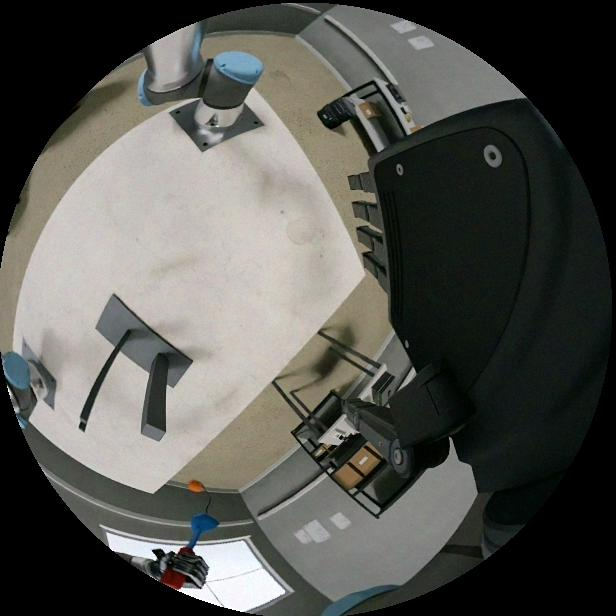

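Scene clock: 1845.50 s.
left_arm: end_effector_position=(+0.2705, +0.4116, +0.3926) hand_measured=(+1.000, +1.000, +1.000, +1.000, +1.000, +1.000) hand_load_n=(+0.0, +0.0, +0.0, +0.0, +0.0, +0.0) hand_stopped_by=(target, target, target, target, target, target) hand_force_limit=0.00 hand_speed=-0.80 end_effector_quat_wxyz=(-0.246, +0.763, +0.560, -0.207) | right_arm: end_effector_position=(+0.3836, -0.4730, +0.4904) hand_measured=(-0.968, -0.940, -0.906, -0.974, +0.472, -1.000) hand_load_n=(+2.5, +0.0, +9.5, +7.5, +13.0, +6.0) hand_stopped_by=(force, force, force, force, force, target) hand_force_limit=0.85 hand_speed=-0.92 end_effector_quat_wxyz=(+0.551, -0.156, +0.677, -0.461)
Joint positions: left_arm=[4.185 -2.081 -0.869 1.166 -2.194 1.279] | right_arm=[-1.573 -1.537 1.477 -0.013 0.469 3.854]
Joint torques (N m): left_arm=[8.98 33.85 13.59 -0.38 -1.74 1.38] | right_arm=[-7.18 -12.84 -31.01 -0.57 -1.69 1.48]
Wrist force (N): left_arm=[0.0 0.2 1.0] | right_arm=[1.9 3.4 0.2]
Wrist torque (N m): left_arm=[-0.03 0.03 -0.11] | right_arm=[0.59 0.08 0.62]
Wrist force, peak (N): left_arm=[-0.2 0.3 1.3] | right_arm=[1.3 6.8 1.3]
Hand target: left_arm +0.2705, +0.4116, +0.3926; -0.246, +0.763, +0.560, -0.207 | right_arm +0.3836, -0.4730, +0.4904; +0.551, -0.156, +0.677, -0.461
Off the commanded pose: left_arm 0.000 m, 0 deg | right_arm 0.000 m, 0 deg.
wait: 0.50 s; at rest by 0.17 s
Images, in order (width x height): cam_high 672x504.

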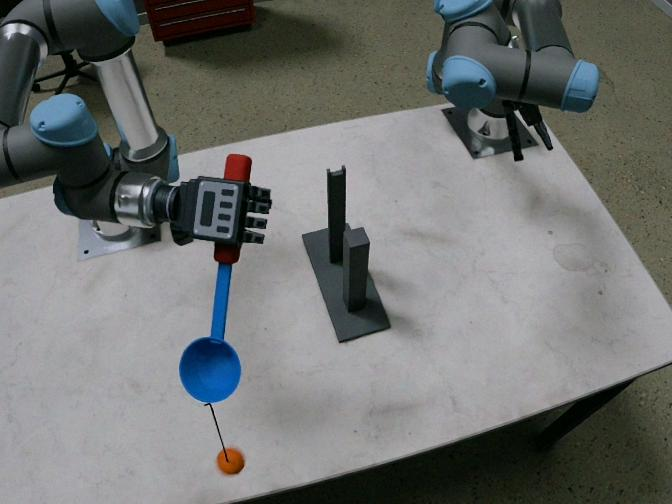

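Emit:
move:
  target:
    - [0,0,0,0,0,0,1,1,1,1,1,1,0,-0.8,-0.0664,0.0527,0.0600,0,0,0,-1,-1,-0.99,-1,-1,-1,0.85,-0.92]
    - [0,0,0,0,0,0,1,1,1,1,1,1,0,-0.8,0.0644,0.2258,0.0526,0,0,0,-1,-1,-0.99,-1,-1,-1,0.85,-0.92]
  speed: [0.25, 0.1]

Emit:
move:
  target:
    - [0,0,0,0,0,0,1,1,1,1,1,1,0,-0.8,-0.0089,-0.0105,-0.4161,0,0,0,-1,-1,-0.99,-1,-1,-1,0.85,-0.92]
    - [0,0,0,0,0,0,1,1,1,1,1,1,0,-0.8,-0.0058,-0.0068,-0.2696,0,0,0,-1,-1,-0.99,-1,-1,-1,0.85,-0.92]
    - [0,0,0,0,0,0,1,1,1,1,1,1,0,-0.8,-0.0253,-0.0326,-0.2685,0,0,0,-1,-1,-0.99,-1,-1,-1,0.85,-0.92]
  speed: [0.065, 0.065, 0.025]

Emit:
wait:
  seconds: 1.5
  cameras: ["cam_high"]

Emit:
zoom_image:
  camera: "cam_high"
  region: [110, 330, 220, 440]

Scene clock: 1870.77 s.
left_arm: end_effector_position=(+0.2705, +0.4116, +0.3926) hand_measured=(+1.000, +1.000, +1.000, +1.000, +1.000, +1.000) hand_load_n=(+0.0, +0.0, +0.0, +0.0, +0.0, +0.0) hand_stopped_by=(target, target, target, target, target, target) hand_force_limit=0.00 hand_speed=-0.80 end_effector_quat_wxyz=(-0.246, +0.763, +0.560, -0.207) | right_arm: end_effector_position=(+0.4386, -0.4440, +0.3600) hand_measured=(-0.968, -0.940, -0.906, -0.974, +0.472, -1.000) hand_load_n=(+2.5, +0.5, +9.5, +7.5, +13.0, +5.5) hand_stopped_by=(force, force, force, force, force, target) hand_force_limit=0.85 hand_speed=-0.92 end_effector_quat_wxyz=(+0.551, -0.156, +0.678, -0.461)
Joint positions: left_arm=[4.185 -2.081 -0.869 1.166 -2.194 1.279] | right_arm=[-1.435 -1.517 1.791 -0.332 0.607 3.836]
Joint torques (N m): left_arm=[8.8 33.79 13.71 -0.36 -1.64 1.25] | right_arm=[-7.29 -35.86 -26.22 -1.05 -0.25 0.48]
Wrist force (N): left_arm=[-0.1 0.2 1.1] | right_arm=[1.9 4.1 1.3]
Wrist torque (N m): left_arm=[-0.05 0.05 -0.11] | right_arm=[0.57 -0.03 0.53]
Wrist force, peak (N): left_arm=[-0.2 0.4 1.4] | right_arm=[3.0 5.2 0.6]
Hand target: left_arm +0.2705, +0.4116, +0.3926; -0.246, +0.763, +0.560, -0.207 | right_arm +0.4386, -0.4440, +0.3601; +0.551, -0.156, +0.677, -0.461
Off the commanded pose: left_arm 0.000 m, 0 deg | right_arm 0.000 m, 0 deg.
move: done

Scene clock: 1877.80 s.
left_arm: end_effector_position=(+0.2705, +0.4116, +0.3926) hand_measured=(+1.000, +1.000, +1.000, +1.000, +1.000, +1.000) hand_load_n=(+0.0, +0.0, +0.0, +0.0, +0.0, +0.0) hand_stopped_by=(target, target, target, target, target, target) hand_force_limit=0.00 hand_speed=-0.80 end_effector_quat_wxyz=(-0.246, +0.763, +0.560, -0.207) | right_arm: end_effector_position=(+0.2945, -0.3703, +0.3797) hand_measured=(-0.968, -0.940, -0.906, -0.974, +0.472, -1.000) hand_load_n=(+3.5, +0.5, +9.5, +8.0, +13.0, +6.0) hand_stopped_by=(force, force, force, force, force, target) hand_force_limit=0.85 hand_speed=-0.92 end_effector_quat_wxyz=(+0.551, -0.156, +0.677, -0.462)
Joint positions: left_arm=[4.185 -2.081 -0.869 1.166 -2.194 1.279] | right_arm=[-1.872 -1.859 2.042 -0.377 0.173 3.98]
Joint torques (N m): left_arm=[9.41 33.78 13.56 -0.34 -1.74 1.23] | right_arm=[3.01 0.54 -16.64 -2.13 -0.98 -2.35]
Wrist force (N): left_arm=[-0.2 0.4 1.2] | right_arm=[2.0 3.6 0.8]
Wrist torque (N m): left_arm=[-0.02 0.07 -0.12] | right_arm=[0.57 -0.04 0.73]
Wrist force, peak (N): left_arm=[-0.1 0.2 1.4] | right_arm=[2.5 4.4 1.3]
Hand target: left_arm +0.2705, +0.4116, +0.3926; -0.246, +0.763, +0.560, -0.207 | right_arm +0.2945, -0.3704, +0.3795; +0.551, -0.156, +0.677, -0.461
Off the commanded pose: left_arm 0.000 m, 0 deg | right_arm 0.000 m, 0 deg.
move: done

Scene clock: 1879.30 s.
left_arm: end_effector_position=(+0.2705, +0.4116, +0.3926) hand_measured=(+1.000, +1.000, +1.000, +1.000, +1.000, +1.000) hand_load_n=(+0.0, +0.0, +0.0, -0.5, +0.0, +0.0) hand_stopped_by=(target, target, target, target, target, target) hand_force_limit=0.00 hand_speed=-0.80 end_effector_quat_wxyz=(-0.246, +0.763, +0.560, -0.207) | right_arm: end_effector_position=(+0.2945, -0.3704, +0.3795) hand_measured=(-0.968, -0.940, -0.906, -0.974, +0.472, -1.000) hand_load_n=(+3.0, +0.5, +9.5, +7.5, +13.0, +6.0) hand_stopped_by=(force, force, force, force, force, target) hand_force_limit=0.85 hand_speed=-0.92 end_effector_quat_wxyz=(+0.551, -0.156, +0.677, -0.461)
Joint positions: left_arm=[4.185 -2.081 -0.869 1.166 -2.194 1.279] | right_arm=[-1.872 -1.859 2.042 -0.377 0.173 3.98]
Joint torques (N m): left_arm=[9.88 34.06 14.87 -0.39 -1.81 1.29] | right_arm=[7.8 2.57 -16.91 -2.64 2.16 -1.19]
Wrist force (N): left_arm=[-0.1 0.3 1.1] | right_arm=[2.1 3.9 0.7]
Wrist torque (N m): left_arm=[-0.03 0.05 -0.12] | right_arm=[0.62 -0.04 0.74]
Wrist force, peak (N): left_arm=[-0.3 0.3 1.3] | right_arm=[2.4 4.6 1.0]
Hand target: left_arm +0.2705, +0.4116, +0.3926; -0.246, +0.763, +0.560, -0.207 | right_arm +0.2945, -0.3704, +0.3795; +0.551, -0.156, +0.677, -0.461
Off the commanded pose: left_arm 0.000 m, 0 deg | right_arm 0.000 m, 0 deg.
wait: 1.50 s; at rest by 0.17 s
Images, in order (width x height): cam_high 672x504.

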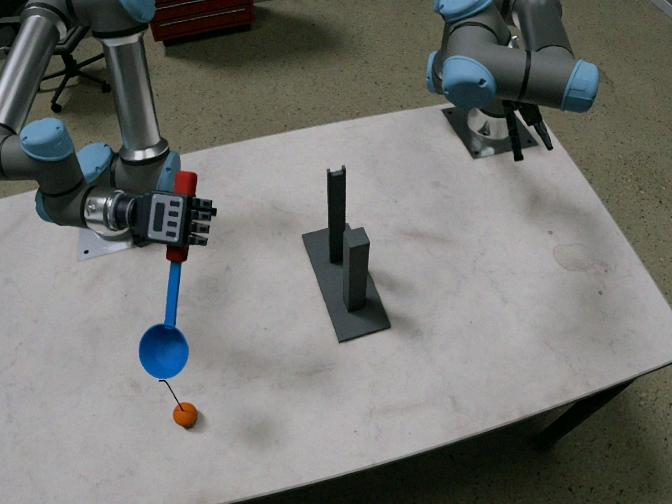

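Scaled by 4.582 from the camera's 672x504 image, which has a finer 960x720 frame.

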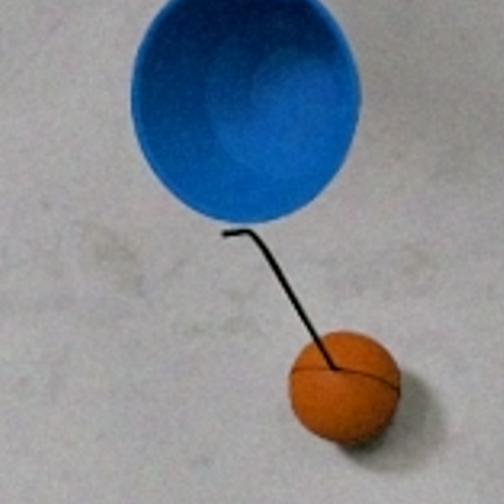

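Emit:
move:
  target:
    - [0,0,0,0,0,0,1,1,1,1,1,1,0,-0.8,0.0114,-0.0089,-0.0072,0,0,0,-1,-1,-0.99,-1,-1,-1,0.85,-0.92]
    - [0,0,0,0,0,0,1,1,1,1,1,1,0,-0.8,-0.0077,-0.0341,-0.0061,0,0,0,-1,-1,-0.99,-1,-1,-1,0.85,-0.92]
  speed: [0.03, 0.004]
  cameras: ["cam_high"]

Emit:
zoom_image:
  camera: "cam_high"
  region: [110, 330, 220, 440]

Emit:
wait:
  seconds: 0.21
  cameras: ["cam_high"]

Emit:
zoom_image:
  camera: "cam_high"
  region: [110, 330, 220, 440]

Emit:
wait:
  seconds: 0.21
  cameras: ["cam_high"]

Emit:
zoom_image:
  camera: "cam_high"
  region: [110, 330, 220, 440]

Emit:
wait:
  seconds: 0.21
  cameras: ["cam_high"]

Emit:
zoom_image:
  camera: "cam_high"
  region: [110, 330, 220, 440]

Scene clock: 1892.80 s.
left_arm: end_effector_position=(+0.2705, +0.4116, +0.3926) hand_measured=(+1.000, +1.000, +1.000, +1.000, +1.000, +1.000) hand_load_n=(+0.0, +0.0, +0.0, -0.5, +0.0, +0.0) hand_stopped_by=(target, target, target, target, target, target) hand_force_limit=0.00 hand_speed=-0.80 end_effector_quat_wxyz=(-0.246, +0.763, +0.560, -0.207) | right_arm: end_effector_position=(+0.2868, -0.3761, +0.3985) hand_measured=(-0.968, -0.940, -0.906, -0.974, +0.472, -1.000) hand_load_n=(+3.5, +0.5, +9.5, +8.0, +13.0, +6.0) hand_stopped_by=(force, force, force, force, force, target) hand_force_limit=0.85 hand_speed=-0.92 end_effector_quat_wxyz=(+0.551, -0.156, +0.677, -0.461)
Joint positions: left_arm=[4.185 -2.081 -0.869 1.166 -2.194 1.279] | right_arm=[-1.891 -1.859 1.995 -0.354 0.154 4.004]
Joint torques (N m): left_arm=[9.06 34.01 13.83 -0.41 -1.72 1.22] | right_arm=[9 -19.1 -27.99 -0.01 3.12 -0.36]
Wrist force (N): left_arm=[0.0 0.3 1.3] | right_arm=[2.2 4.2 1.2]
Wrist torque (N m): left_arm=[-0.04 0.04 -0.11] | right_arm=[0.59 -0.02 0.66]
Wrist force, peak (N): left_arm=[0.0 0.5 1.4] | right_arm=[2.6 4.6 1.0]
Hand target: left_arm +0.2705, +0.4116, +0.3926; -0.246, +0.763, +0.560, -0.207 | right_arm +0.2868, -0.3761, +0.3985; +0.551, -0.156, +0.677, -0.461
Off the commanded pose: left_arm 0.000 m, 0 deg | right_arm 0.000 m, 0 deg.
move: done
Images, in order (width x height): cam_high 672x504.

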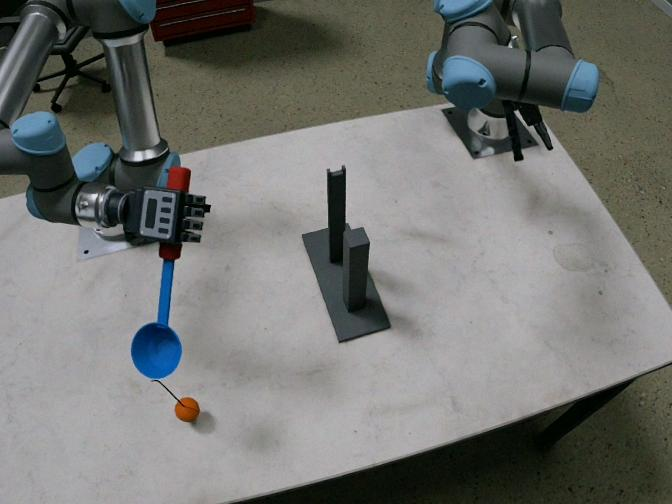

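Scaled by 4.582 from the camera's 672x504 image, which has a finer 960x720 frame.

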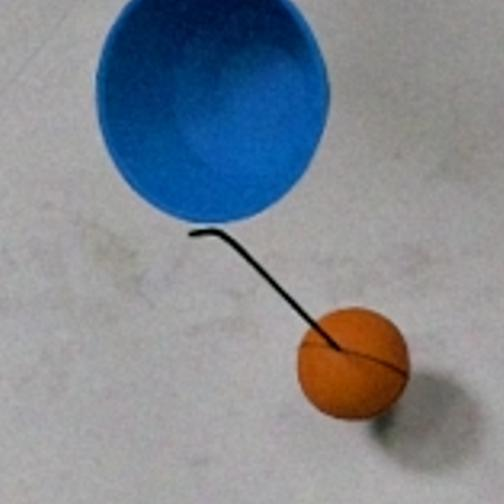

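Scene clock: 1893.03 s.
left_arm: end_effector_position=(+0.2705, +0.4116, +0.3926) hand_measured=(+1.000, +1.000, +1.000, +1.000, +1.000, +1.000) hand_load_n=(+0.0, +0.0, +0.0, +0.0, +0.0, +0.0) hand_stopped_by=(target, target, target, target, target, target) hand_force_limit=0.00 hand_speed=-0.80 end_effector_quat_wxyz=(-0.246, +0.763, +0.560, -0.207) | right_arm: end_effector_position=(+0.2868, -0.3761, +0.3985) hand_measured=(-0.968, -0.940, -0.906, -0.974, +0.472, -1.000) hand_load_n=(+3.5, +0.5, +9.5, +7.5, +13.0, +5.5) hand_stopped_by=(force, force, force, force, force, target) hand_force_limit=0.85 hand_speed=-0.92 end_effector_quat_wxyz=(+0.551, -0.156, +0.677, -0.461)
Joint positions: left_arm=[4.185 -2.081 -0.869 1.166 -2.194 1.279] | right_arm=[-1.891 -1.859 1.995 -0.354 0.154 4.004]
Joint torques (N m): left_arm=[8.96 34.16 13.8 -0.54 -1.75 1.24] | right_arm=[8.62 -17.36 -22.49 -0.91 3.17 -1.93]
Wrist force (N): left_arm=[-0.2 0.2 1.2] | right_arm=[2.4 4.8 1.2]
Wrist torque (N m): left_arm=[-0.05 0.07 -0.12] | right_arm=[0.64 -0.03 0.66]
Wrist force, peak (N): left_arm=[-0.2 0.2 1.2] | right_arm=[2.4 4.8 1.2]
Hand target: left_arm +0.2705, +0.4116, +0.3926; -0.246, +0.763, +0.560, -0.207 | right_arm +0.2868, -0.3761, +0.3985; +0.551, -0.156, +0.677, -0.461
Off the commanded pose: left_arm 0.000 m, 0 deg | right_arm 0.000 m, 0 deg.
wait: 0.23 s; at rest by 0.17 s
Images, in order (width x height): cam_high 672x504.

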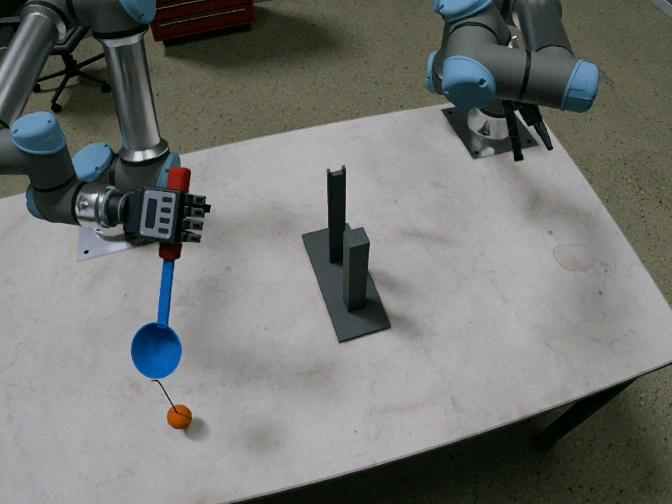

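Scaled by 4.582 from the camera's 672x504 image, which has a finer 960x720 frame.

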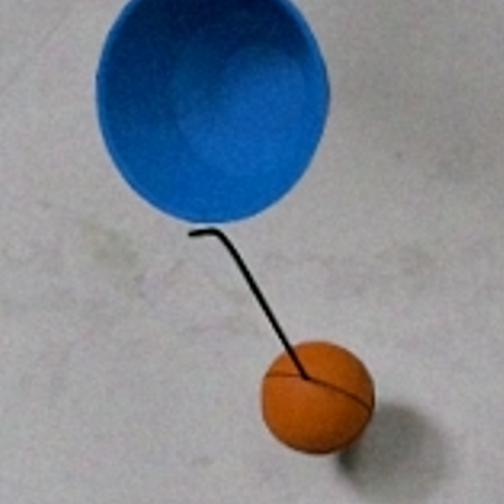

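Scene clock: 1893.27 s.
left_arm: end_effector_position=(+0.2705, +0.4116, +0.3926) hand_measured=(+1.000, +1.000, +1.000, +1.000, +1.000, +1.000) hand_load_n=(+0.0, +0.0, +0.0, +0.0, +0.0, +0.0) hand_stopped_by=(target, target, target, target, target, target) hand_force_limit=0.00 hand_speed=-0.80 end_effector_quat_wxyz=(-0.246, +0.763, +0.560, -0.207) | right_arm: end_effector_position=(+0.2868, -0.3761, +0.3985) hand_measured=(-0.968, -0.940, -0.906, -0.974, +0.472, -1.000) hand_load_n=(+3.0, +0.5, +9.0, +7.5, +13.0, +5.5) hand_stopped_by=(force, force, force, force, force, target) hand_force_limit=0.85 hand_speed=-0.92 end_effector_quat_wxyz=(+0.551, -0.156, +0.677, -0.461)
Joint positions: left_arm=[4.185 -2.081 -0.869 1.166 -2.194 1.279] | right_arm=[-1.891 -1.859 1.995 -0.354 0.154 4.004]
Joint torques (N m): left_arm=[8.66 34 13.75 -0.49 -1.77 1.17] | right_arm=[8.88 -14.59 -19.87 -1.85 3.12 -2.16]
Wrist force (N): left_arm=[0.0 0.2 0.9] | right_arm=[2.3 3.6 1.1]
Wrist torque (N m): left_arm=[-0.04 0.04 -0.11] | right_arm=[0.54 -0.10 0.67]
Wrist force, peak (N): left_arm=[-0.3 0.4 1.4] | right_arm=[2.5 4.2 1.2]
Hand target: left_arm +0.2705, +0.4116, +0.3926; -0.246, +0.763, +0.560, -0.207 | right_arm +0.2868, -0.3761, +0.3985; +0.551, -0.156, +0.677, -0.461
Off the commanded pose: left_arm 0.000 m, 0 deg | right_arm 0.000 m, 0 deg.
wait: 0.23 s; at rest by 0.17 s
Images, in order (width x height): cam_high 672x504.

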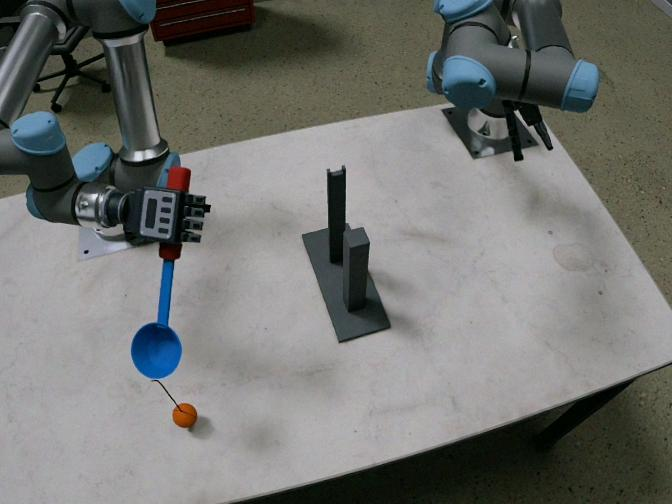

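Scaled by 4.582 from the camera's 672x504 image, which has a finer 960x720 frame.

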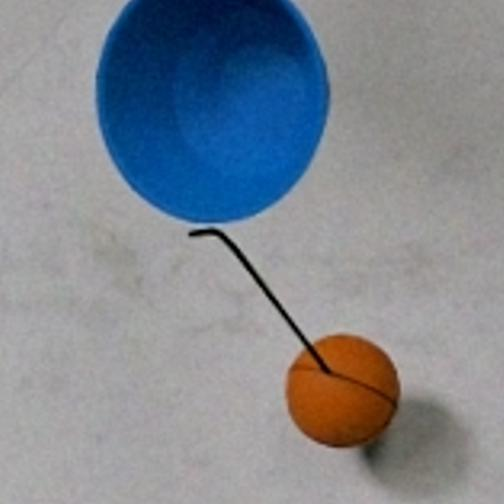

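Scene clock: 1893.50 s.
left_arm: end_effector_position=(+0.2705, +0.4116, +0.3926) hand_measured=(+1.000, +1.000, +1.000, +1.000, +1.000, +1.000) hand_load_n=(+0.0, +0.0, -0.5, +0.0, +0.0, +0.0) hand_stopped_by=(target, target, target, target, target, target) hand_force_limit=0.00 hand_speed=-0.80 end_effector_quat_wxyz=(-0.246, +0.763, +0.560, -0.207) | right_arm: end_effector_position=(+0.2868, -0.3761, +0.3985) hand_measured=(-0.968, -0.940, -0.906, -0.974, +0.472, -1.000) hand_load_n=(+3.5, +0.5, +9.5, +7.5, +13.0, +6.0) hand_stopped_by=(force, force, force, force, force, target) hand_force_limit=0.85 hand_speed=-0.92 end_effector_quat_wxyz=(+0.551, -0.156, +0.677, -0.461)
Joint positions: left_arm=[4.185 -2.081 -0.869 1.166 -2.194 1.279] | right_arm=[-1.891 -1.859 1.995 -0.354 0.154 4.004]
Joint torques (N m): left_arm=[9.56 34.27 13.99 -0.39 -1.77 1.24] | right_arm=[8.36 -12.45 -19.12 -2.12 3.04 -2.35]
Wrist force (N): left_arm=[-0.3 0.3 1.0] | right_arm=[2.0 3.5 1.1]
Wrist torque (N m): left_arm=[-0.02 0.08 -0.13] | right_arm=[0.56 -0.08 0.67]
Wrist force, peak (N): left_arm=[-0.2 0.3 1.2] | right_arm=[2.5 4.6 1.2]
Hand target: left_arm +0.2705, +0.4116, +0.3926; -0.246, +0.763, +0.560, -0.207 | right_arm +0.2868, -0.3761, +0.3985; +0.551, -0.156, +0.677, -0.461
Off the commanded pose: left_arm 0.000 m, 0 deg | right_arm 0.000 m, 0 deg.
wait: 0.23 s; at rest by 0.17 s
Images, in order (width x height): cam_high 672x504.

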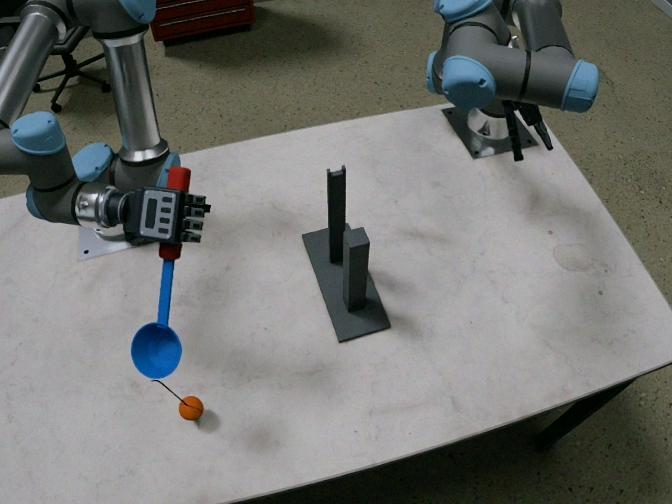

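Scaled by 4.582 from the camera's 672x504 image, which has a finer 960x720 frame.

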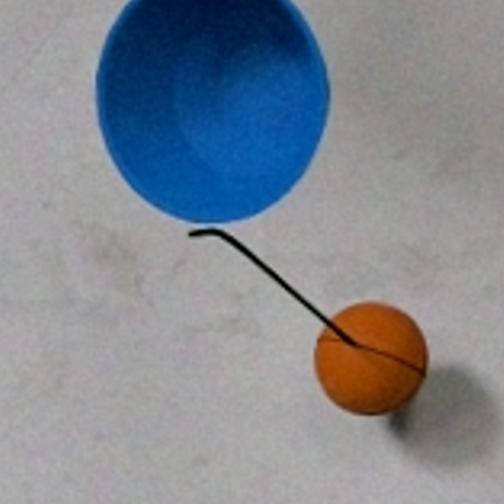

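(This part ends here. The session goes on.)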